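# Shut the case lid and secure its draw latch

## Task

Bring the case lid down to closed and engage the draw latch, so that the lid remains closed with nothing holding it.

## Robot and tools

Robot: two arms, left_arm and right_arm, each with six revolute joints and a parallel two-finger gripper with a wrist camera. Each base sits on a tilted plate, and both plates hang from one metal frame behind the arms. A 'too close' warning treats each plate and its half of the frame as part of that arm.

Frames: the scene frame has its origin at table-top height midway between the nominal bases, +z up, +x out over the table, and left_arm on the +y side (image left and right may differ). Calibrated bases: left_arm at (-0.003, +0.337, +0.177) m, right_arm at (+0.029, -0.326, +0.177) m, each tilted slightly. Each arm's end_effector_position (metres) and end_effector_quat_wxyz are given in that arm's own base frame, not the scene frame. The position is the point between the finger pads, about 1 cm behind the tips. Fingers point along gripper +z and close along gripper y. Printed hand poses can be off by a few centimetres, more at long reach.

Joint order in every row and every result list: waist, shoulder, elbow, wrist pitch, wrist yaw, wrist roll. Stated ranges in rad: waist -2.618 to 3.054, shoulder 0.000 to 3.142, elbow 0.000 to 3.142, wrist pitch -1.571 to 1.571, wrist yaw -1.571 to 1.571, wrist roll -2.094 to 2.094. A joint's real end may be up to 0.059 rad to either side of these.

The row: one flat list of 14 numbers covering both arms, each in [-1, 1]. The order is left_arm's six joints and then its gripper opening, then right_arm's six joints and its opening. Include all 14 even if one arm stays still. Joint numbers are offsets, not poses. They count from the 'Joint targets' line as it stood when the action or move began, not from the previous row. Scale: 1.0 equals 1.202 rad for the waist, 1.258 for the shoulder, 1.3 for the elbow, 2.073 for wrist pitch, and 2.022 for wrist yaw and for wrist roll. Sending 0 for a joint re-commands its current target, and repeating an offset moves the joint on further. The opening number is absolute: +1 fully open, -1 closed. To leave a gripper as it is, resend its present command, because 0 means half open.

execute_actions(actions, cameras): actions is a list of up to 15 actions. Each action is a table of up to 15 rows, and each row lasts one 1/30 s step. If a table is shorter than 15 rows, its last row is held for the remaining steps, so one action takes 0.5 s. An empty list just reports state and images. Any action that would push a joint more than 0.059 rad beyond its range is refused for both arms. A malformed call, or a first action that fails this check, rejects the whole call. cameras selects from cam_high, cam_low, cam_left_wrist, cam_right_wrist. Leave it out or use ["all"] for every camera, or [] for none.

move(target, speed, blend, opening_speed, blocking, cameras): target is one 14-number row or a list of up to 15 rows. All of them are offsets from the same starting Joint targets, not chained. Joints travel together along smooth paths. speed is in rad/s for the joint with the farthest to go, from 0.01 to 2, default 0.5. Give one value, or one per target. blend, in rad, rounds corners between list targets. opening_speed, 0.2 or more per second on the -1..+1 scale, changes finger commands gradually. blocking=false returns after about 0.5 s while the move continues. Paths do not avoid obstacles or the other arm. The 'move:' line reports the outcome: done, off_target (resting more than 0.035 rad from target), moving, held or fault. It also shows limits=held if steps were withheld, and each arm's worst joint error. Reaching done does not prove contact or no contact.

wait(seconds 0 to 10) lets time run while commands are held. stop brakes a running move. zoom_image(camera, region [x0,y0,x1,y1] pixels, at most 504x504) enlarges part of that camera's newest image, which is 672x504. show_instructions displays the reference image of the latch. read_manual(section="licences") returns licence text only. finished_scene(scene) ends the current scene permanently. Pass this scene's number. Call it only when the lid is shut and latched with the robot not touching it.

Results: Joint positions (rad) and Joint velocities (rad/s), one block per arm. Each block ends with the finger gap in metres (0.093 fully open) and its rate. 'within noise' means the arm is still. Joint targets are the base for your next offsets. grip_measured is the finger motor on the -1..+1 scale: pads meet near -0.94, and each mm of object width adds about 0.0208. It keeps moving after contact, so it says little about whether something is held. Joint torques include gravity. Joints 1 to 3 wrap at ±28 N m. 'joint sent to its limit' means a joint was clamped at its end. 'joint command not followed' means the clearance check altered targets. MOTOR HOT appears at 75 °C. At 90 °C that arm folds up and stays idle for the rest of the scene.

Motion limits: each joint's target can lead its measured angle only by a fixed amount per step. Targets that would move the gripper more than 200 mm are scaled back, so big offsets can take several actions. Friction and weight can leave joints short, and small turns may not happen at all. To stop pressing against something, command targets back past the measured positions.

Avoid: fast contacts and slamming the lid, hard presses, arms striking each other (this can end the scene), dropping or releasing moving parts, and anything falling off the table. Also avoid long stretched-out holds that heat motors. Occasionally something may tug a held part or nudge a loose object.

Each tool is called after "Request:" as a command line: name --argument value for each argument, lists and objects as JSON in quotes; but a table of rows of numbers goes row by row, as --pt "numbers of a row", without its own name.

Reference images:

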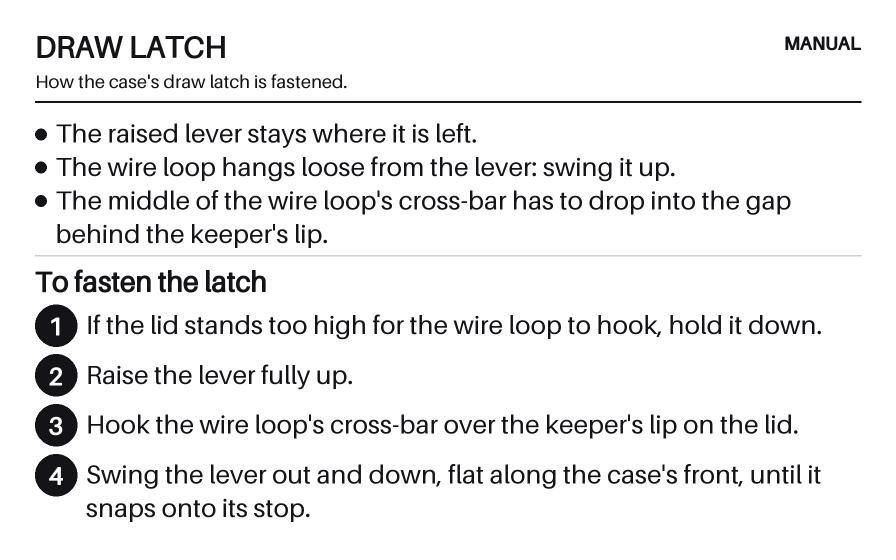

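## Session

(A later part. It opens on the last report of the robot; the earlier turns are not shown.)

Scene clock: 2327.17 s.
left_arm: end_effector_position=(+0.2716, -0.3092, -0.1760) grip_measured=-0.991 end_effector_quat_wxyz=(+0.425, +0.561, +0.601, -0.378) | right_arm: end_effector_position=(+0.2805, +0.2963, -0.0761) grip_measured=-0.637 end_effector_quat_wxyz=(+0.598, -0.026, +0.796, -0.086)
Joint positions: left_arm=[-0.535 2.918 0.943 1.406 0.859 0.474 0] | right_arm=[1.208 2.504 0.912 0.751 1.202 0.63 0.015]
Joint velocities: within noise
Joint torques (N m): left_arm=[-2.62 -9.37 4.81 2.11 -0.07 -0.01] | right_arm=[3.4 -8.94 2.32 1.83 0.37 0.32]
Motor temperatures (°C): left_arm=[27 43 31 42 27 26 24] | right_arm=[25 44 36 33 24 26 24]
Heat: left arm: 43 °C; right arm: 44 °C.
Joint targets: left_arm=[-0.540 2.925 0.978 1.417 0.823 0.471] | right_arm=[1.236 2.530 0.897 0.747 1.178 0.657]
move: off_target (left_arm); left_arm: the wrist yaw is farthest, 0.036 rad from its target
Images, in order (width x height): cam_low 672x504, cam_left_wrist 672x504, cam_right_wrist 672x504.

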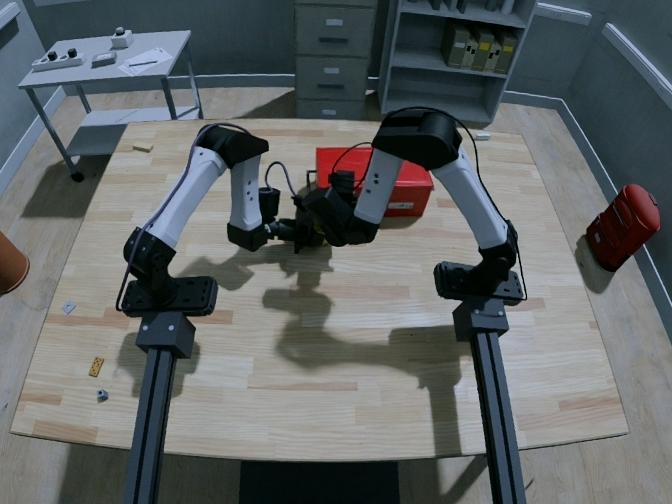

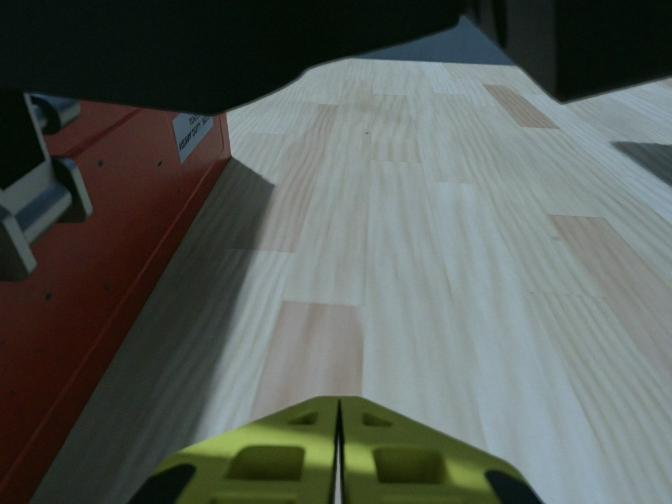

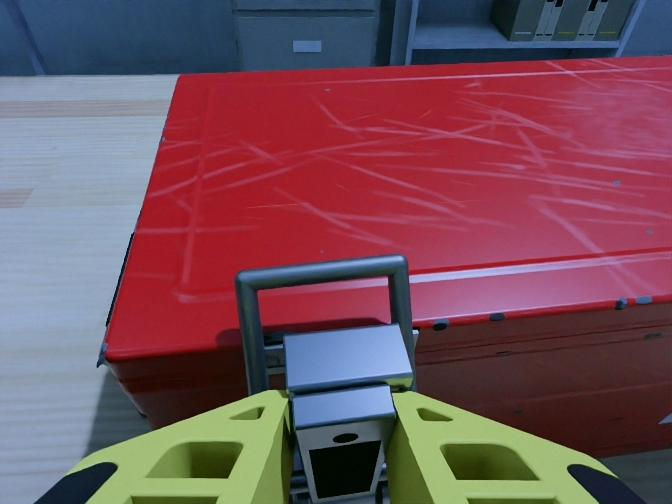

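Request:
move --target '[0,0,0,0,0,0.7765,-1,0,0,0,0,0,0,-0.65]' --speed 0.6 --cameras '["cam_low","cam_left_wrist"]'

Request:
zoom_image --camera "cam_low" --region '[220, 110, 460, 290]'

Scene clock: 2338.60 s.
left_arm: end_effector_position=(+0.2840, -0.3105, -0.1750) grip_measured=-0.991 end_effector_quat_wxyz=(+0.568, +0.821, +0.039, +0.049) | right_arm: end_effector_position=(+0.2783, +0.2954, -0.0764) grip_measured=-0.637 end_effector_quat_wxyz=(+0.599, -0.030, +0.795, -0.089)
Joint positions: left_arm=[-0.53 2.918 0.964 1.409 0.829 2.031 0] | right_arm=[1.213 2.504 0.905 0.752 1.206 0.629 0.015]
Joint velocities: within noise
Joint torques (N m): left_arm=[-3.02 -9.47 2.86 2.04 0.22 0.06] | right_arm=[2.97 -8.91 2.74 1.82 0.33 0.34]
Motor temperatures (°C): left_arm=[27 47 31 40 26 26 24] | right_arm=[25 44 36 33 24 26 24]
Heat: left arm: 47 °C; right arm: 44 °C.
Joint targets: left_arm=[-0.540 2.925 0.978 1.417 0.823 2.041] | right_arm=[1.235 2.530 0.897 0.747 1.178 0.657]
move: done
Images, in order (width x height): cam_low 672x504, cam_left_wrist 672x504.

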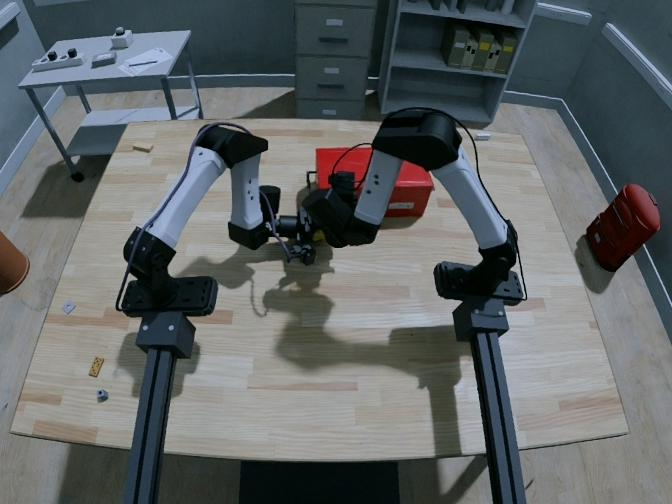

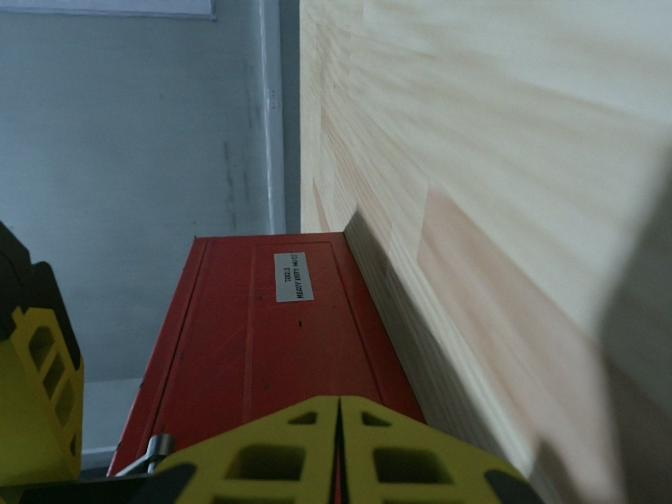

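Scaled by 2.100 from the camera's 672x504 image, which has a finer 960x720 frame.

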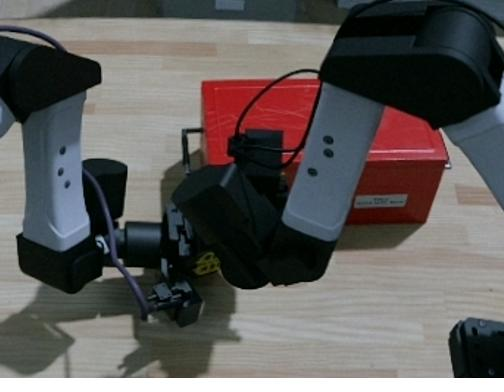

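Request:
move --target '[0.0652,-0.0236,0.1016,-0.1011,0.0328,0.0218,-1,0,0,0,0,0,0,-0.65]' --speed 0.2 --cameras '["cam_low","cam_left_wrist","cam_right_wrist"]'

Request:
zoom_image --camera "cam_low" --region '[220, 110, 460, 290]'

Scene clock: 2346.20 s.
left_arm: end_effector_position=(+0.3196, -0.3067, -0.1838) grip_measured=-0.991 end_effector_quat_wxyz=(+0.562, +0.825, +0.048, +0.040) | right_arm: end_effector_position=(+0.2783, +0.2954, -0.0764) grip_measured=-0.637 end_effector_quat_wxyz=(+0.599, -0.030, +0.795, -0.089)
Joint positions: left_arm=[-0.468 2.918 1.095 1.215 0.878 2.075 0] | right_arm=[1.213 2.504 0.905 0.752 1.206 0.629 0.015]
Joint velocities: within noise
Joint torques (N m): left_arm=[-1.87 -12.79 3.66 1.76 0.43 0.07] | right_arm=[2.96 -8.91 2.76 1.83 0.33 0.34]
Motor temperatures (°C): left_arm=[27 49 31 40 27 26 24] | right_arm=[25 44 36 33 24 26 24]
Heat: left arm: 49 °C; right arm: 44 °C.
Joint targets: left_arm=[-0.461 2.895 1.110 1.207 0.889 2.085] | right_arm=[1.235 2.530 0.897 0.747 1.178 0.657]
move: done
Images, in order (width x height): cam_low 672x504, cam_left_wrist 672x504, cam_right_wrist 672x504.

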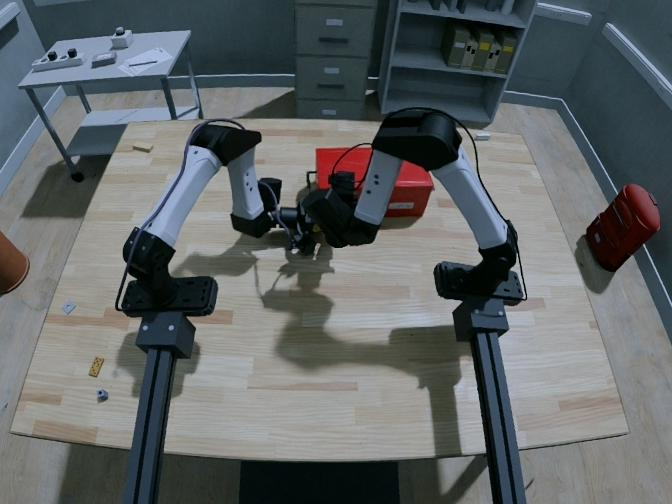

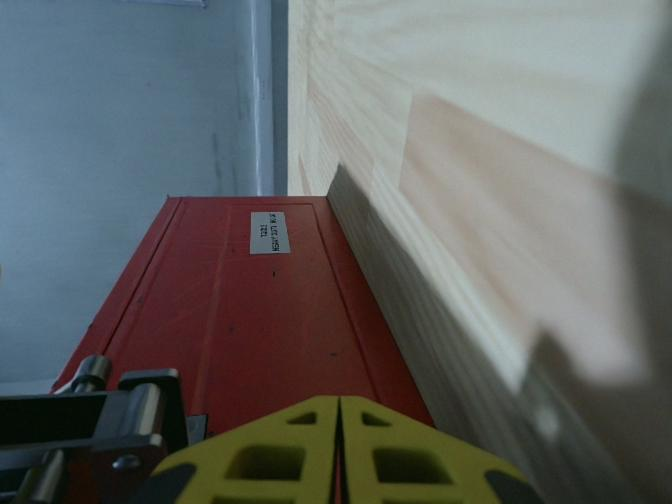

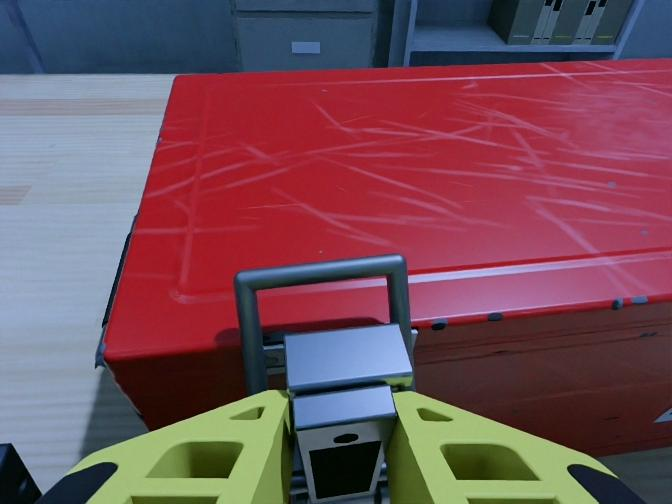

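Scaled by 2.100 from the camera's 672x504 image, which has a finer 960x720 frame.

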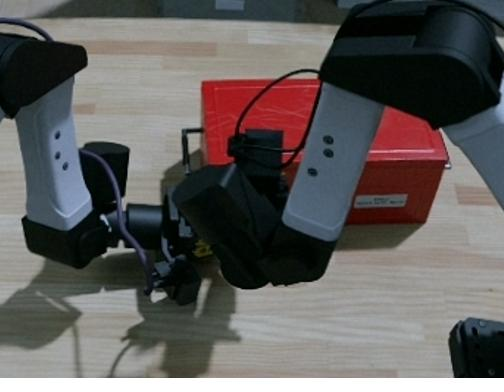

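Request:
move --target '[0.012,-0.006,0.018,-0.018,0.006,0,-1,0,0,0,0,0,0,-0.65]' --speed 0.15 --cameras '["cam_right_wrist"]'

Request:
zoom_image --camera "cam_right_wrist" --region '[0, 250, 250, 504]'

Scene clock: 2351.10 s.
left_arm: end_effector_position=(+0.3256, -0.3047, -0.1851) grip_measured=-0.991 end_effector_quat_wxyz=(+0.562, +0.825, +0.054, +0.035) | right_arm: end_effector_position=(+0.2783, +0.2954, -0.0764) grip_measured=-0.637 end_effector_quat_wxyz=(+0.599, -0.030, +0.795, -0.089)
Joint positions: left_arm=[-0.454 2.918 1.118 1.178 0.89 2.076 0] | right_arm=[1.213 2.504 0.905 0.752 1.206 0.629 0.015]
Joint velocities: within noise
Joint torques (N m): left_arm=[-1.76 -13.59 3.84 1.74 0.42 0.06] | right_arm=[2.97 -8.91 2.76 1.83 0.33 0.34]
Motor temperatures (°C): left_arm=[27 52 31 40 27 26 24] | right_arm=[25 44 36 33 24 26 24]
Heat: left arm: 52 °C; right arm: 44 °C.
Joint targets: left_arm=[-0.447 2.887 1.134 1.170 0.901 2.085] | right_arm=[1.235 2.530 0.897 0.747 1.178 0.657]
move: done
Images, in order (width x height): cam_right_wrist 672x504.

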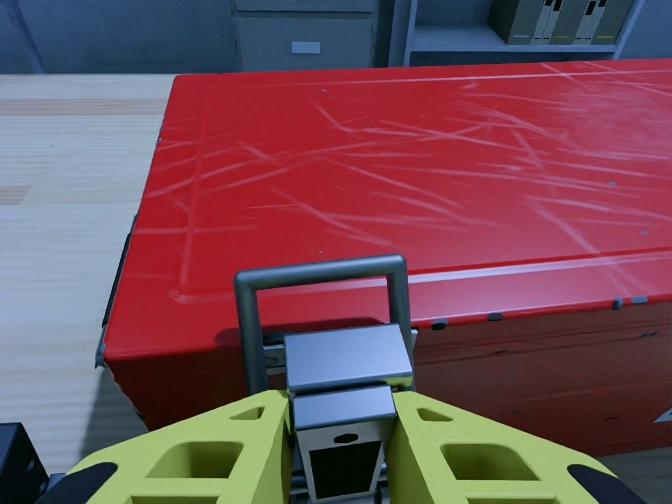

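Scaled by 1.984 from the camera's 672x504 image, which has a finer 960x720 frame.

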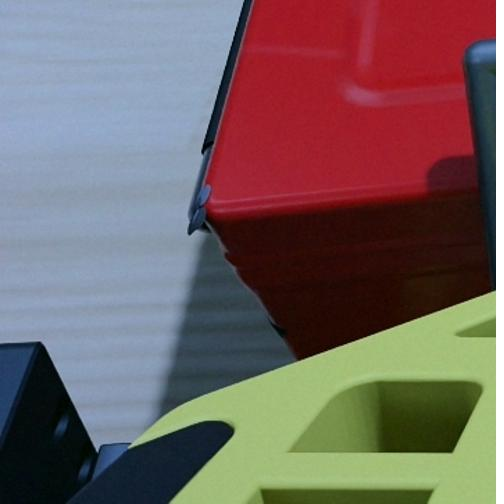

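Request:
move --target '[0.014,-0.006,0.021,-0.021,0.007,0,-1,0,0,0,0,0,0,-0.65]' --speed 0.15 --cameras '["cam_right_wrist"]'

Request:
move --target '[0.014,-0.006,0.021,-0.021,0.007,0,-1,0,0,0,0,0,0,-0.65]' --speed 0.15 --cameras '["cam_right_wrist","cam_left_wrist"]'

Scene clock: 2357.47 s.
left_arm: end_effector_position=(+0.3320, -0.3024, -0.1861) grip_measured=-0.991 end_effector_quat_wxyz=(+0.562, +0.825, +0.060, +0.027) | right_arm: end_effector_position=(+0.2783, +0.2954, -0.0764) grip_measured=-0.637 end_effector_quat_wxyz=(+0.599, -0.030, +0.795, -0.089)
Joint positions: left_arm=[-0.439 2.918 1.143 1.135 0.908 2.077 0] | right_arm=[1.213 2.504 0.905 0.752 1.206 0.629 0.015]
Joint velocities: within noise
Joint torques (N m): left_arm=[-1.69 -14.38 4.11 1.7 0.41 0.06] | right_arm=[2.96 -8.9 2.76 1.82 0.33 0.34]
Motor temperatures (°C): left_arm=[27 56 30 39 27 26 24] | right_arm=[25 44 36 33 24 26 24]
Heat: left arm: 56 °C; right arm: 44 °C.
Joint targets: left_arm=[-0.430 2.880 1.161 1.126 0.916 2.085] | right_arm=[1.235 2.530 0.897 0.747 1.178 0.657]
move: off_target (left_arm); left_arm: the shoulder is farthest, 0.039 rad from its target
Images, in order (width x height): cam_right_wrist 672x504.

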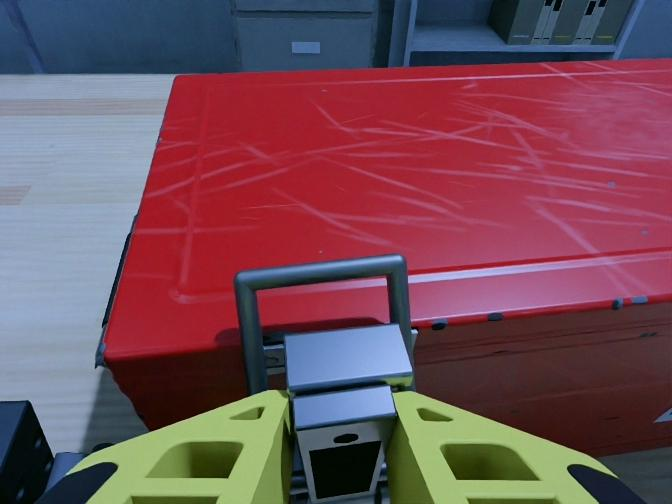

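Scene clock: 2358.30 s.
left_arm: end_effector_position=(+0.3312, -0.3023, -0.1851) grip_measured=-0.991 end_effector_quat_wxyz=(+0.567, +0.822, +0.055, +0.010) | right_arm: end_effector_position=(+0.2783, +0.2954, -0.0764) grip_measured=-0.637 end_effector_quat_wxyz=(+0.599, -0.029, +0.795, -0.089)
Joint positions: left_arm=[-0.429 2.918 1.161 1.098 0.95 2.085 0] | right_arm=[1.213 2.504 0.905 0.752 1.206 0.629 0.015]
Joint velocities: within noise
Joint torques (N m): left_arm=[-1.09 -15.15 5.07 1.58 0.15 -0.04] | right_arm=[2.96 -8.9 2.76 1.83 0.33 0.34]
Motor temperatures (°C): left_arm=[27 56 30 39 27 26 24] | right_arm=[25 44 36 33 24 26 24]
Heat: left arm: 56 °C; right arm: 44 °C.
Joint targets: left_arm=[-0.413 2.872 1.188 1.083 0.930 2.085] | right_arm=[1.235 2.530 0.897 0.747 1.178 0.658]
move: off_target (left_arm); left_arm: the shoulder is farthest, 0.046 rad from its target
Images, in order (width x height): cam_left_wrist 672x504, cam_right_wrist 672x504.

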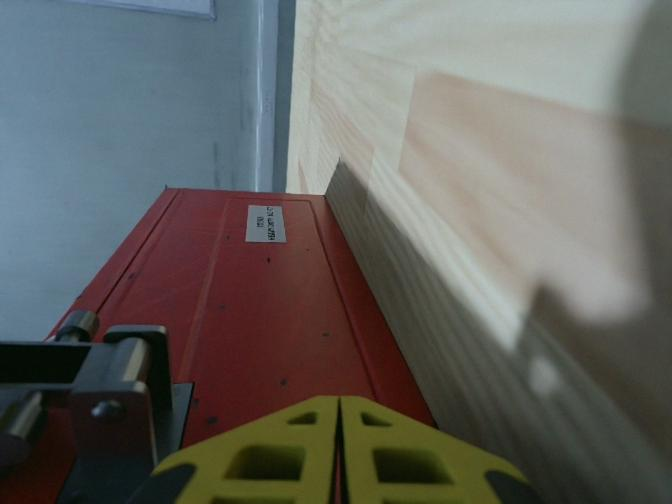

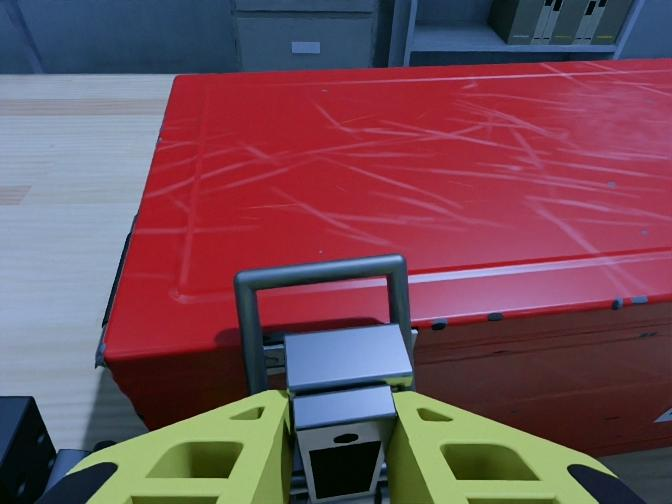

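Request:
move --pt "0 0 0 0 0 0 -1 0.0200 -0.0150 -0.0250 -0.0156 0.0032 0.0114 -0.65" --pt "0 0 0 0 0 0 -1 0.0482 -0.0062 -0.0252 -0.0451 0.0168 0.0630 -0.65" --speed 0.2 --cameras '["cam_right_wrist","cam_left_wrist"]'

Scene clock: 2370.60 s.
left_arm: end_effector_position=(+0.3229, -0.3034, -0.1834) grip_measured=-0.991 end_effector_quat_wxyz=(+0.574, +0.817, +0.048, -0.012) | right_arm: end_effector_position=(+0.2693, +0.2918, -0.0766) grip_measured=-0.637 end_effector_quat_wxyz=(+0.606, -0.011, +0.791, -0.082)
Joint positions: left_arm=[-0.429 2.918 1.161 1.08 0.998 2.085 0] | right_arm=[1.238 2.504 0.897 0.713 1.24 0.719 0.015]
Joint velocities: within noise
Joint torques (N m): left_arm=[-1.09 -15.09 5.05 1.76 -0.28 -0.04] | right_arm=[5.38 -9.59 0.84 1.15 0.32 0.69]
Motor temperatures (°C): left_arm=[27 64 31 39 27 26 24] | right_arm=[25 44 36 33 24 26 24]
Heat: left arm: 64 °C; right arm: 44 °C.
Joint targets: left_arm=[-0.413 2.872 1.188 1.083 0.930 2.085] | right_arm=[1.293 2.523 0.864 0.653 1.212 0.785]
move: off_target (left_arm, right_arm); left_arm: the wrist yaw is farthest, 0.068 rad from its target; right_arm: the wrist roll is farthest, 0.067 rad from its target
Images, in order (width x height): cam_left_wrist 672x504, cam_right_wrist 672x504.

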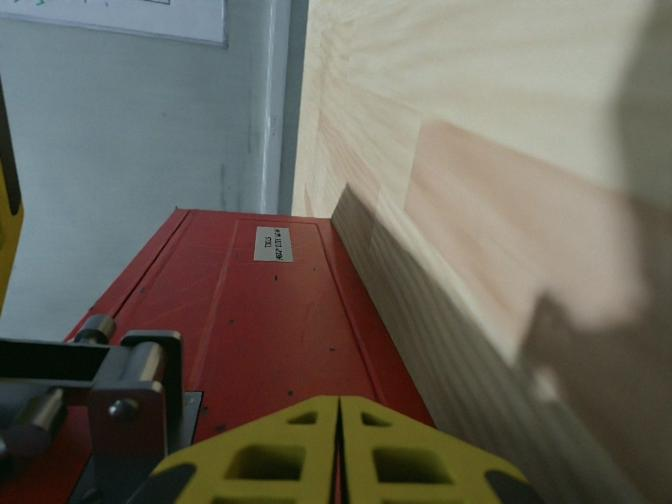

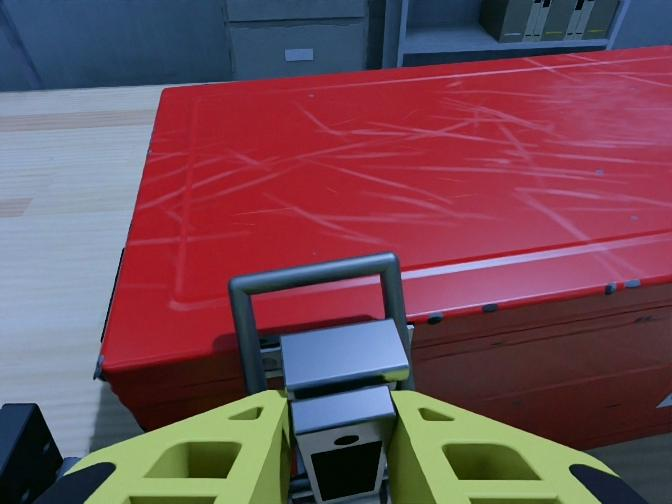

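Request:
move --target '[0,0,0,0,0,0,-1,0,0,0,0.11,0,0,-0.63]' --speed 0.3 --cameras '["cam_right_wrist"]'

Scene clock: 2386.50 s.
left_arm: end_effector_position=(+0.3227, -0.3034, -0.1834) grip_measured=-0.991 end_effector_quat_wxyz=(+0.575, +0.817, +0.048, -0.013) | right_arm: end_effector_position=(+0.2695, +0.2931, -0.0748) grip_measured=-0.621 end_effector_quat_wxyz=(+0.614, +0.011, +0.787, -0.053)
Joint positions: left_arm=[-0.429 2.918 1.161 1.079 0.999 2.085 0] | right_arm=[1.238 2.514 0.876 0.815 1.237 0.723 0.015]
Joint velocities: within noise
Joint torques (N m): left_arm=[-1.09 -15.06 5.03 1.76 -0.31 -0.04] | right_arm=[5.39 -10.58 2.3 2.71 0.36 0.64]
Motor temperatures (°C): left_arm=[27 70 31 39 27 26 24] | right_arm=[26 44 36 33 24 27 24]
Heat: left arm: 70 °C; right arm: 44 °C.
Joint targets: left_arm=[-0.413 2.872 1.188 1.083 0.930 2.085] | right_arm=[1.293 2.523 0.864 0.881 1.212 0.785]
move: off_target (left_arm, right_arm); left_arm: the wrist yaw is farthest, 0.069 rad from its target; right_arm: the wrist pitch is farthest, 0.066 rad from its target
Images, in order (width x height): cam_right_wrist 672x504.

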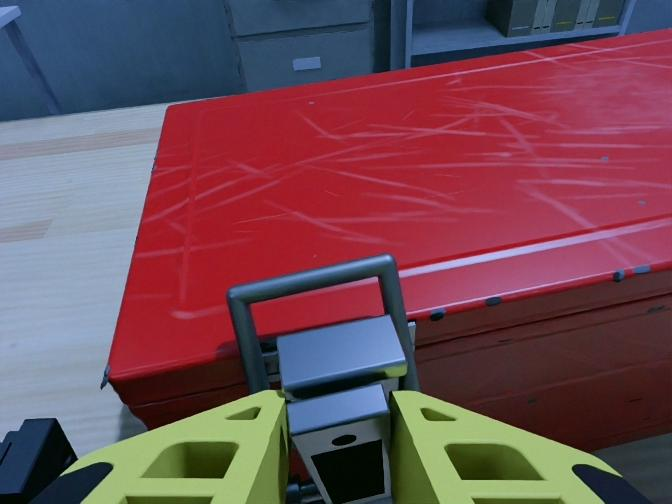

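Request:
move --target '[0,0.044,0,0,0,0,-1,0.02,0.01,0,0.12,0,0,-0.64]' --speed 0.3 --cameras '["cam_right_wrist","cam_left_wrist"]'

Request:
zoom_image --camera "cam_right_wrist" --region '[200, 230, 450, 504]'

Scene clock: 2391.20 s.
left_arm: end_effector_position=(+0.3226, -0.3034, -0.1834) grip_measured=-0.991 end_effector_quat_wxyz=(+0.575, +0.817, +0.048, -0.013) | right_arm: end_effector_position=(+0.2700, +0.2944, -0.0736) grip_measured=-0.625 end_effector_quat_wxyz=(+0.626, +0.037, +0.779, -0.018)
Joint positions: left_arm=[-0.429 2.918 1.161 1.079 0.999 2.085 0] | right_arm=[1.238 2.546 0.856 0.973 1.237 0.707 0.015]
Joint velocities: within noise
Joint torques (N m): left_arm=[-1.07 -10.09 5.05 1.77 -0.31 -0.04] | right_arm=[7.24 -12.48 3.63 3.81 0.3 0.79]
Motor temperatures (°C): left_arm=[27 71 31 39 27 26 24] | right_arm=[26 44 36 34 24 27 24]
Heat: left arm: 71 °C; right arm: 44 °C.
Joint targets: left_arm=[-0.413 2.928 1.188 1.083 0.930 2.085] | right_arm=[1.317 2.535 0.864 1.130 1.212 0.785]
move: off_target (left_arm, right_arm); left_arm: the wrist yaw is farthest, 0.069 rad from its target; right_arm: the wrist pitch is farthest, 0.157 rad from its target
Images, in order (width x height): cam_left_wrist 672x504, cam_right_wrist 672x504.

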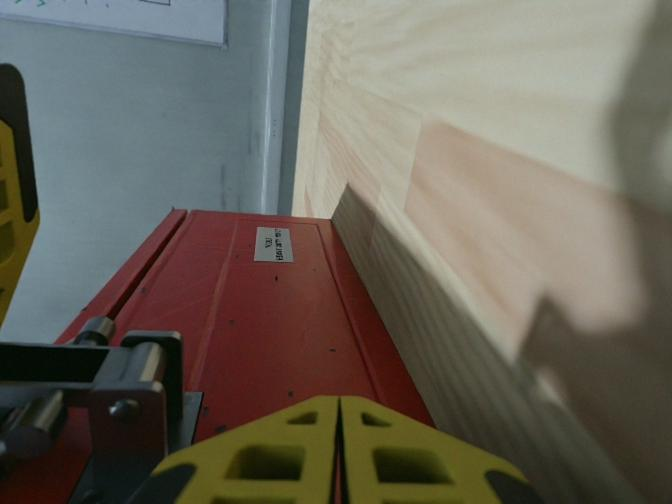

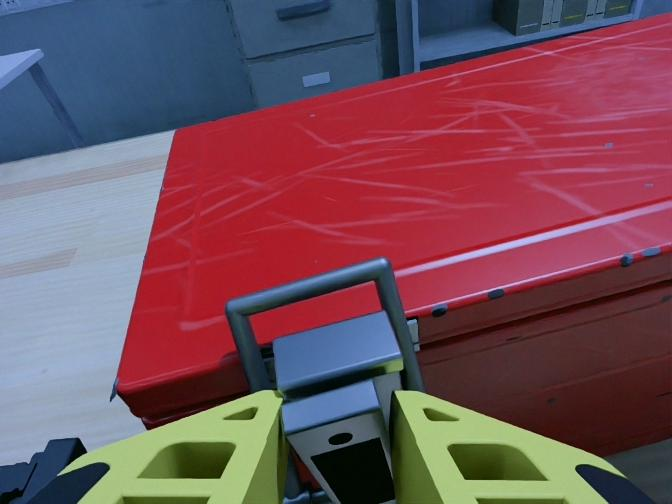

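Scaled by 1.839 from the camera's 672x504 image, which has a finer 960x720 frame.

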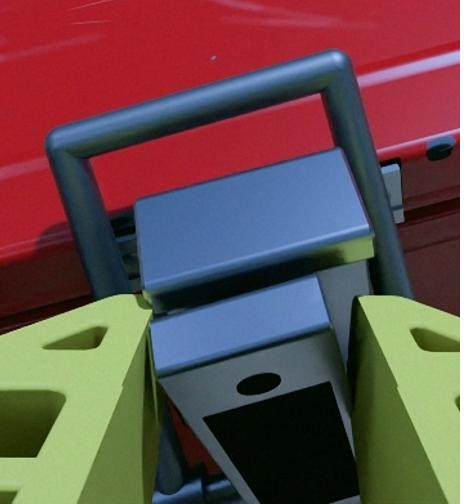

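Request:
move --target '[0,0,0,0,0,0,-1,-0.0657,-0.02,-0.0062,-0.12,0.0124,-0.0386,-0.63]' --speed 0.3 --cameras '["cam_left_wrist"]'

Request:
move --target '[-0.06,0,-0.1,0.1,-0.03,0,-1,0,0,0,0,0,0,-0.45]' --speed 0.3 --opening_speed 0.3 --cameras '["cam_left_wrist","cam_right_wrist"]'

Scene clock: 2411.07 s.
left_arm: end_effector_position=(+0.3225, -0.3035, -0.1834) grip_measured=-0.991 end_effector_quat_wxyz=(+0.575, +0.817, +0.047, -0.013) | right_arm: end_effector_position=(+0.2704, +0.2915, -0.0756) grip_measured=-0.619 end_effector_quat_wxyz=(+0.617, -0.001, +0.785, -0.056)
Joint positions: left_arm=[-0.429 2.918 1.161 1.079 1 2.085 0] | right_arm=[1.234 2.53 0.86 0.895 1.232 0.653 0.016]
Joint velocities: within noise
Joint torques (N m): left_arm=[-1.06 -10.1 5.07 1.76 -0.32 -0.05] | right_arm=[1.57 -13.37 2.74 1.72 0.66 0.56]
Motor temperatures (°C): left_arm=[27 65 31 39 27 26 24] | right_arm=[28 49 36 41 24 27 25]
Heat: left arm: 65 °C; right arm: 49 °C.
Joint targets: left_arm=[-0.413 2.928 1.188 1.083 0.930 2.085] | right_arm=[1.238 2.510 0.856 0.881 1.237 0.707]
move: off_target (left_arm, right_arm); left_arm: the wrist yaw is farthest, 0.070 rad from its target; right_arm: the wrist roll is farthest, 0.054 rad from its target
Images, in order (width x height): cam_left_wrist 672x504.

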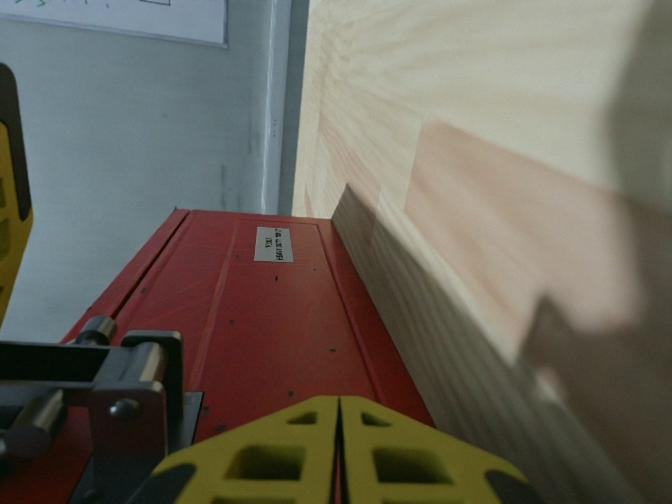

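Scene clock: 2412.43 s.
left_arm: end_effector_position=(+0.3121, -0.3076, -0.1807) grip_measured=-0.991 end_effector_quat_wxyz=(+0.566, +0.822, +0.036, +0.049) | right_arm: end_effector_position=(+0.2700, +0.2913, -0.0760) grip_measured=-0.452 end_effector_quat_wxyz=(+0.617, +0.013, +0.785, -0.046)
Joint positions: left_arm=[-0.479 2.918 1.066 1.265 0.876 2.085 0] | right_arm=[1.235 2.53 0.86 0.89 1.232 0.692 0.024]
Joint velocities: within noise
Joint torques (N m): left_arm=[-2.96 -9.74 1.2 2.18 0.24 -0.05] | right_arm=[1.52 -13.34 2.76 1.82 0.67 0.2]
Motor temperatures (°C): left_arm=[27 65 31 39 27 26 24] | right_arm=[28 49 36 40 24 27 24]
Heat: left arm: 65 °C; right arm: 49 °C.
Joint targets: left_arm=[-0.486 2.928 1.059 1.290 0.869 2.085] | right_arm=[1.239 2.510 0.856 0.881 1.237 0.707]
move: done
Images, in order (width x height): cam_left_wrist 672x504, cam_right_wrist 672x504.

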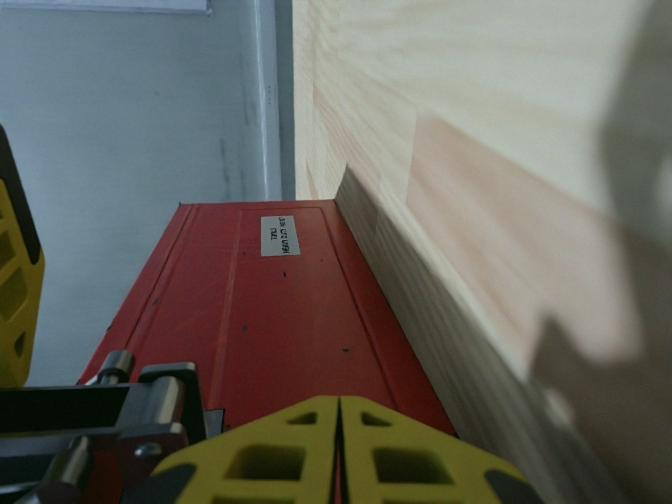

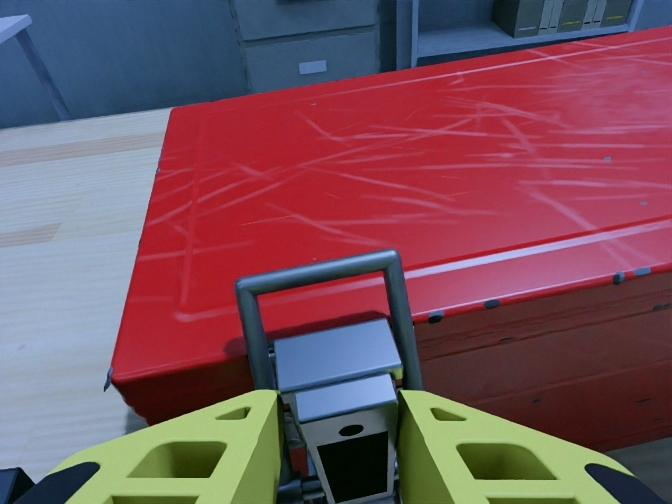

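Request:
zoom_image --camera "cam_left_wrist" --region '[0, 330, 260, 504]'

Request:
zoom_image --camera "cam_right_wrist" --region '[210, 230, 450, 504]'

Scaled by 1.938 from the camera's 672x504 image, which has a finer 960x720 frame.

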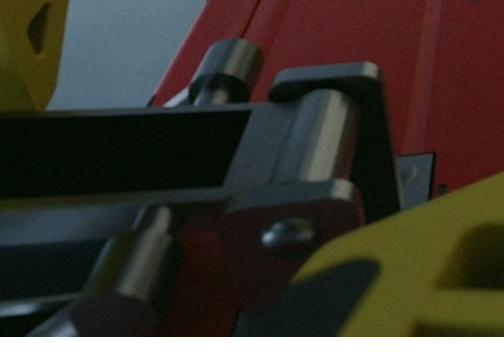

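Scaled by 1.839 from the camera's 672x504 image, which has a finer 960x720 frame.

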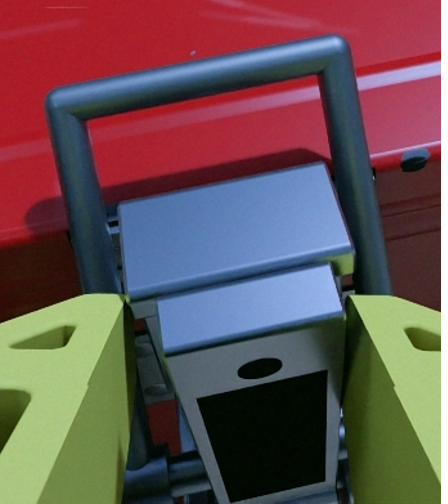

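Request:
move --pt "-0.0448 -0.0024 -0.0619 0.0612 -0.0228 -0.0223 -1 0 0 0 0 0 0 -0.45" --pt "-0.0448 -0.0382 -0.1762 0.0627 -0.024 -0.0223 -1 0 0 0 0 0 0 -0.45" --pt "0.3211 -0.0382 -0.1762 0.0627 -0.024 -0.0223 -1 0 0 0 0 0 0 -0.45" --pt "0.25 -0.9 -0.3 0.0627 -0.3 -0.5 -1 0 0 0 0 0 0 -0.45" --speed '[0.3,0.4,0.6,0.9]' --blend 0.05 --cameras '["cam_low","cam_left_wrist"]'

Scene clock: 2428.43 s.
left_arm: end_effector_position=(+0.4538, -0.1264, +0.2373) grip_measured=-0.991 end_effector_quat_wxyz=(+0.747, +0.439, +0.417, +0.275) | right_arm: end_effector_position=(+0.2700, +0.2913, -0.0760) grip_measured=-0.452 end_effector_quat_wxyz=(+0.617, +0.013, +0.785, -0.046)
Joint positions: left_arm=[-0.176 1.819 0.68 1.419 0.271 1.086 0] | right_arm=[1.235 2.53 0.86 0.89 1.232 0.692 0.024]
Joint velocities: within noise
Joint torques (N m): left_arm=[-2.73 -9.84 4.92 2.1 -0.04 -0.15] | right_arm=[1.52 -13.35 2.76 1.82 0.67 0.2]
Motor temperatures (°C): left_arm=[27 62 30 41 27 26 24] | right_arm=[26 50 36 38 24 26 24]
Heat: left arm: 62 °C; right arm: 50 °C.
Joint targets: left_arm=[-0.185 1.796 0.668 1.420 0.262 1.074] | right_arm=[1.239 2.510 0.856 0.881 1.237 0.707]
move: done
Images, in order (width x height): cam_low 672x504, cam_left_wrist 672x504.

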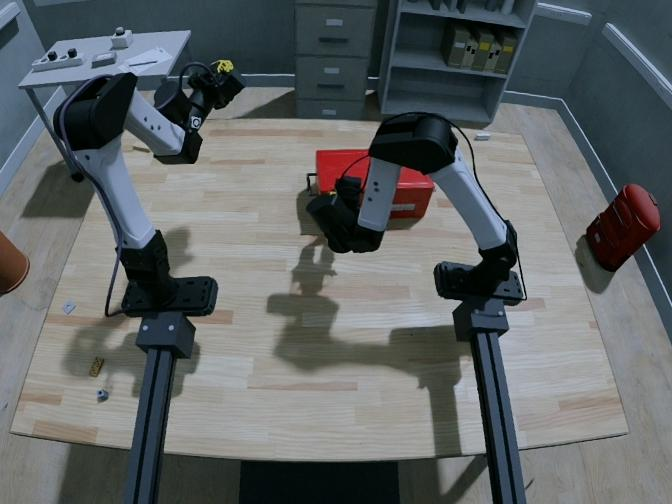

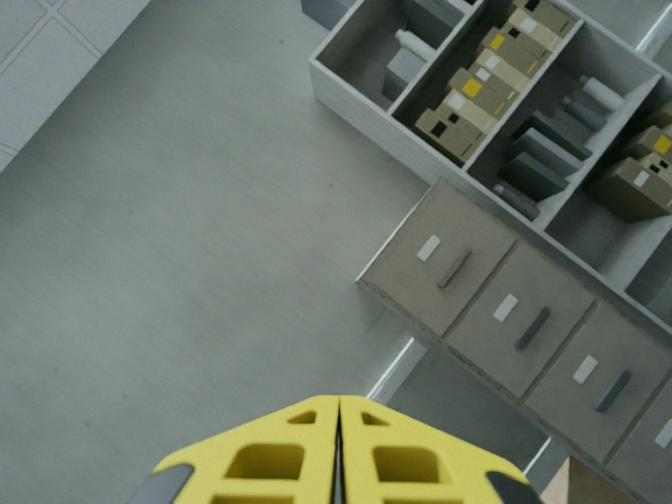

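Request:
move --target '[0.0209,0.5211,0.1756,-0.3418,0.4953,-0.1011,-1,0,0,0,0,0,0,-0.45]' --speed 0.6 --cameras '["cam_low","cam_left_wrist"]'

Scene clock: 2439.03 s.
left_arm: end_effector_position=(+0.3341, -0.2189, -0.0563) grip_measured=-0.991 end_effector_quat_wxyz=(+0.460, +0.559, +0.553, -0.414) | right_arm: end_effector_position=(+0.2700, +0.2912, -0.0761) grip_measured=-0.452 end_effector_quat_wxyz=(+0.617, +0.013, +0.785, -0.046)
Joint positions: left_arm=[-0.168 2.441 0.871 0.721 1.252 0.88 0] | right_arm=[1.235 2.53 0.86 0.89 1.232 0.692 0.024]
Joint velocities: within noise
Joint torques (N m): left_arm=[-1.62 -8.8 5.46 1.32 0.56 -0.1] | right_arm=[1.52 -13.34 2.76 1.82 0.67 0.2]
Motor temperatures (°C): left_arm=[27 61 30 41 27 26 24] | right_arm=[26 51 36 37 24 26 24]
Heat: left arm: 61 °C; right arm: 51 °C.
Joint targets: left_arm=[-0.160 2.451 0.897 0.712 1.264 0.869] | right_arm=[1.239 2.510 0.856 0.881 1.237 0.707]
move: done
Images, in order (width x height): cam_low 672x504, cam_left_wrist 672x504.

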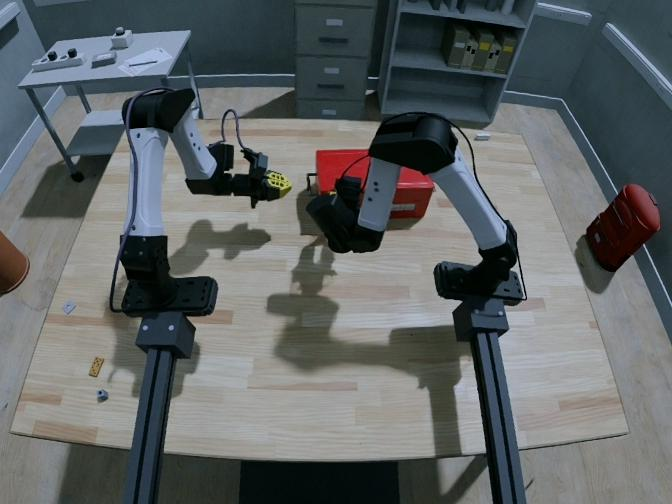

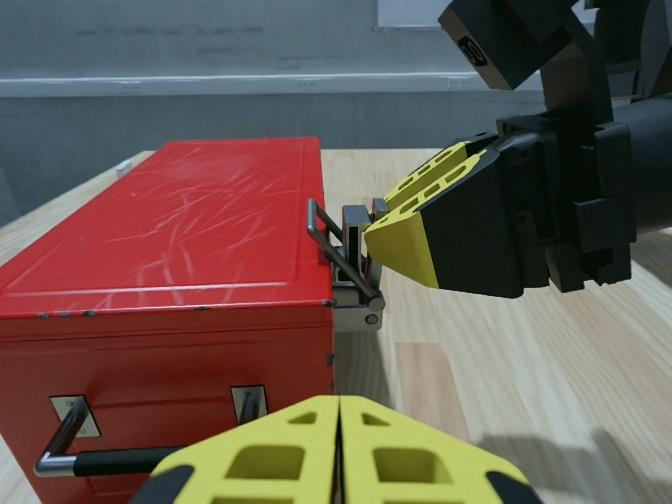

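Request:
zoom_image --camera "cam_left_wrist" --region '[260, 160, 480, 350]'

Scaled by 2.291 from the camera's 672x504 image, which has a finer 960x720 frame.

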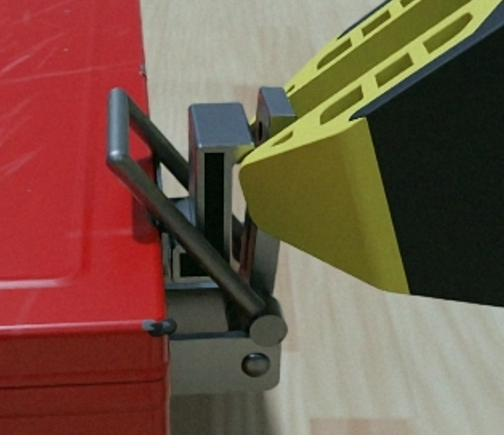

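Request:
move --pt "0 0 0 0 0 0 -1 0 0 0 0 0 0 -0.3" --pt "0 0 0 0 0 0 -1 0.0275 -0.1916 -0.0633 -0.2256 -0.1139 0.0454 -0.3" --speed 0.4 --opening_speed 0.5 --cameras '["cam_left_wrist","cam_right_wrist"]'

Request:
zoom_image --camera "cam_left_wrist" --region '[260, 160, 480, 350]'

Scene clock: 2479.07 s.
left_arm: end_effector_position=(+0.3340, -0.2189, -0.0563) grip_measured=-0.991 end_effector_quat_wxyz=(+0.459, +0.558, +0.553, -0.414) | right_arm: end_effector_position=(+0.2411, +0.2877, -0.0718) grip_measured=-0.302 end_effector_quat_wxyz=(+0.516, -0.084, +0.850, -0.063)
Joint positions: left_arm=[-0.168 2.441 0.871 0.72 1.252 0.88 0] | right_arm=[1.266 2.294 0.788 0.428 1.023 0.79 0.031]
Joint velocities: within noise
Joint torques (N m): left_arm=[-1.57 -8.83 5.45 1.34 0.56 -0.09] | right_arm=[1.5 -12.85 2.73 1.56 0.51 0.15]
Motor temperatures (°C): left_arm=[27 56 31 38 27 26 24] | right_arm=[25 52 35 36 24 26 24]
Heat: left arm: 56 °C; right arm: 52 °C.
Joint targets: left_arm=[-0.160 2.451 0.897 0.712 1.264 0.870] | right_arm=[1.272 2.269 0.774 0.414 1.007 0.799]
move: done
Images, in order (width x height): cam_left_wrist 672x504, cam_right_wrist 672x504.

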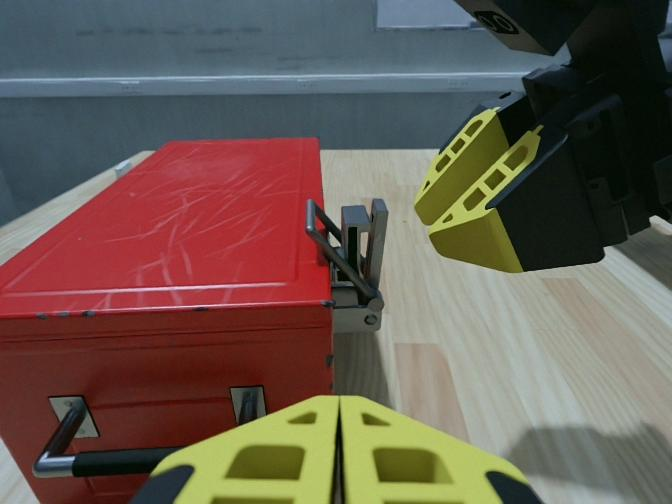

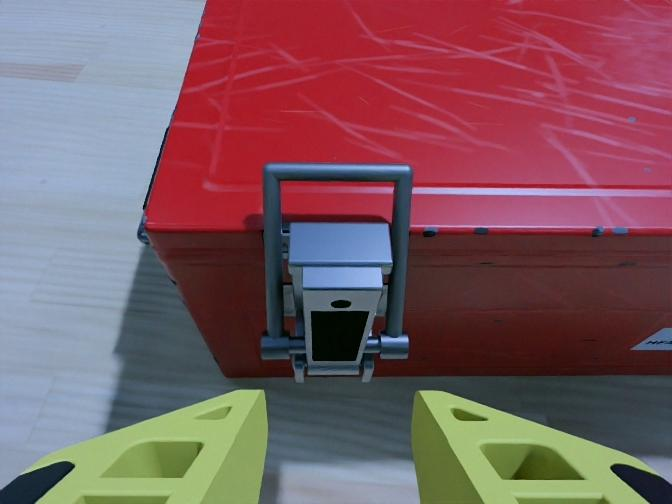

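Scaled by 2.291 from the camera's 672x504 image, which has a finer 960x720 frame.

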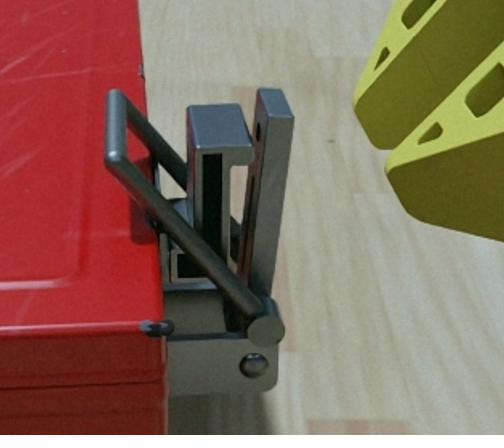

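Request:
move --target '[0,0,0,0,0,0,-1,-0.0868,-0.0110,0.0244,0.0414,-0.0276,-0.0789,-0.3]' --speed 0.25 --cameras '["cam_left_wrist","cam_right_wrist"]'

Request:
zoom_image --camera "cam_left_wrist" --region '[260, 160, 480, 350]'

Scene clock: 2494.93 s.
left_arm: end_effector_position=(+0.3339, -0.2189, -0.0563) grip_measured=-0.991 end_effector_quat_wxyz=(+0.459, +0.558, +0.553, -0.414) | right_arm: end_effector_position=(+0.2631, +0.2812, -0.0702) grip_measured=-0.302 end_effector_quat_wxyz=(+0.502, -0.105, +0.855, -0.082)
Joint positions: left_arm=[-0.168 2.441 0.871 0.72 1.252 0.879 0] | right_arm=[1.188 2.28 0.788 0.47 0.97 0.648 0.031]
Joint velocities: within noise
Joint torques (N m): left_arm=[-1.63 -8.8 5.46 1.33 0.56 -0.09] | right_arm=[-0.36 -12.89 5.27 2.16 0.44 0.02]
Motor temperatures (°C): left_arm=[27 56 31 37 27 26 24] | right_arm=[25 52 35 35 24 26 24]
Heat: left arm: 56 °C; right arm: 52 °C.
Joint targets: left_arm=[-0.160 2.451 0.897 0.712 1.264 0.869] | right_arm=[1.167 2.255 0.806 0.499 0.951 0.639]
move: done
Images, in order (width x height): cam_left_wrist 672x504, cam_right_wrist 672x504.

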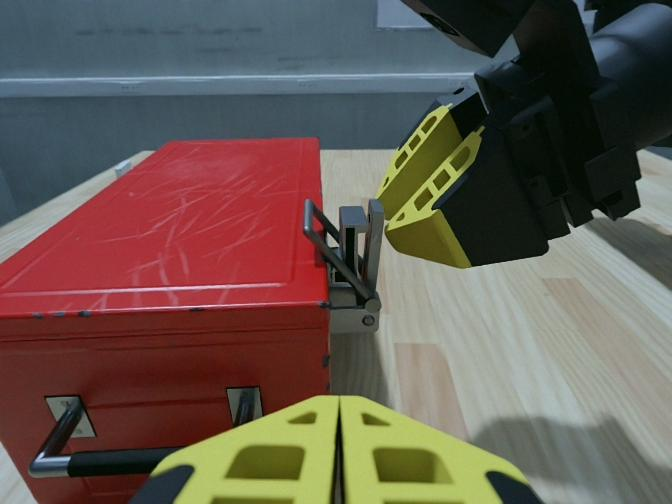

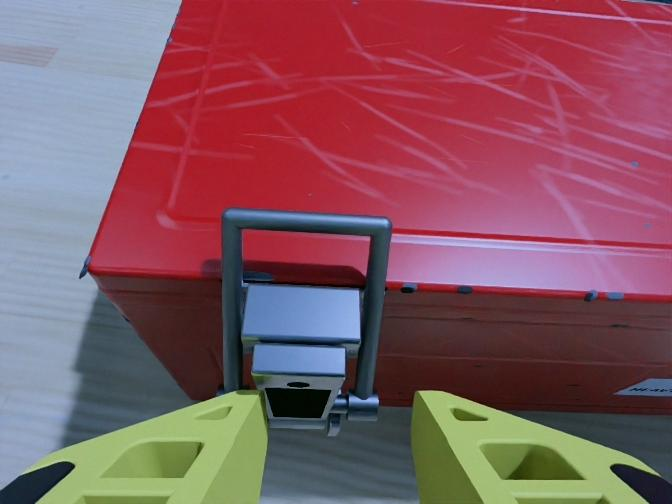

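Scaled by 2.291 from the camera's 672x504 image, which has a finer 960x720 frame.

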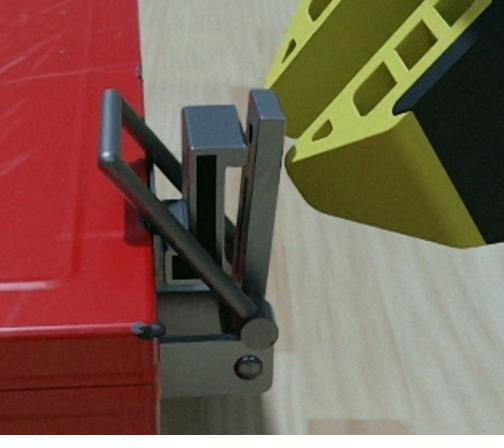

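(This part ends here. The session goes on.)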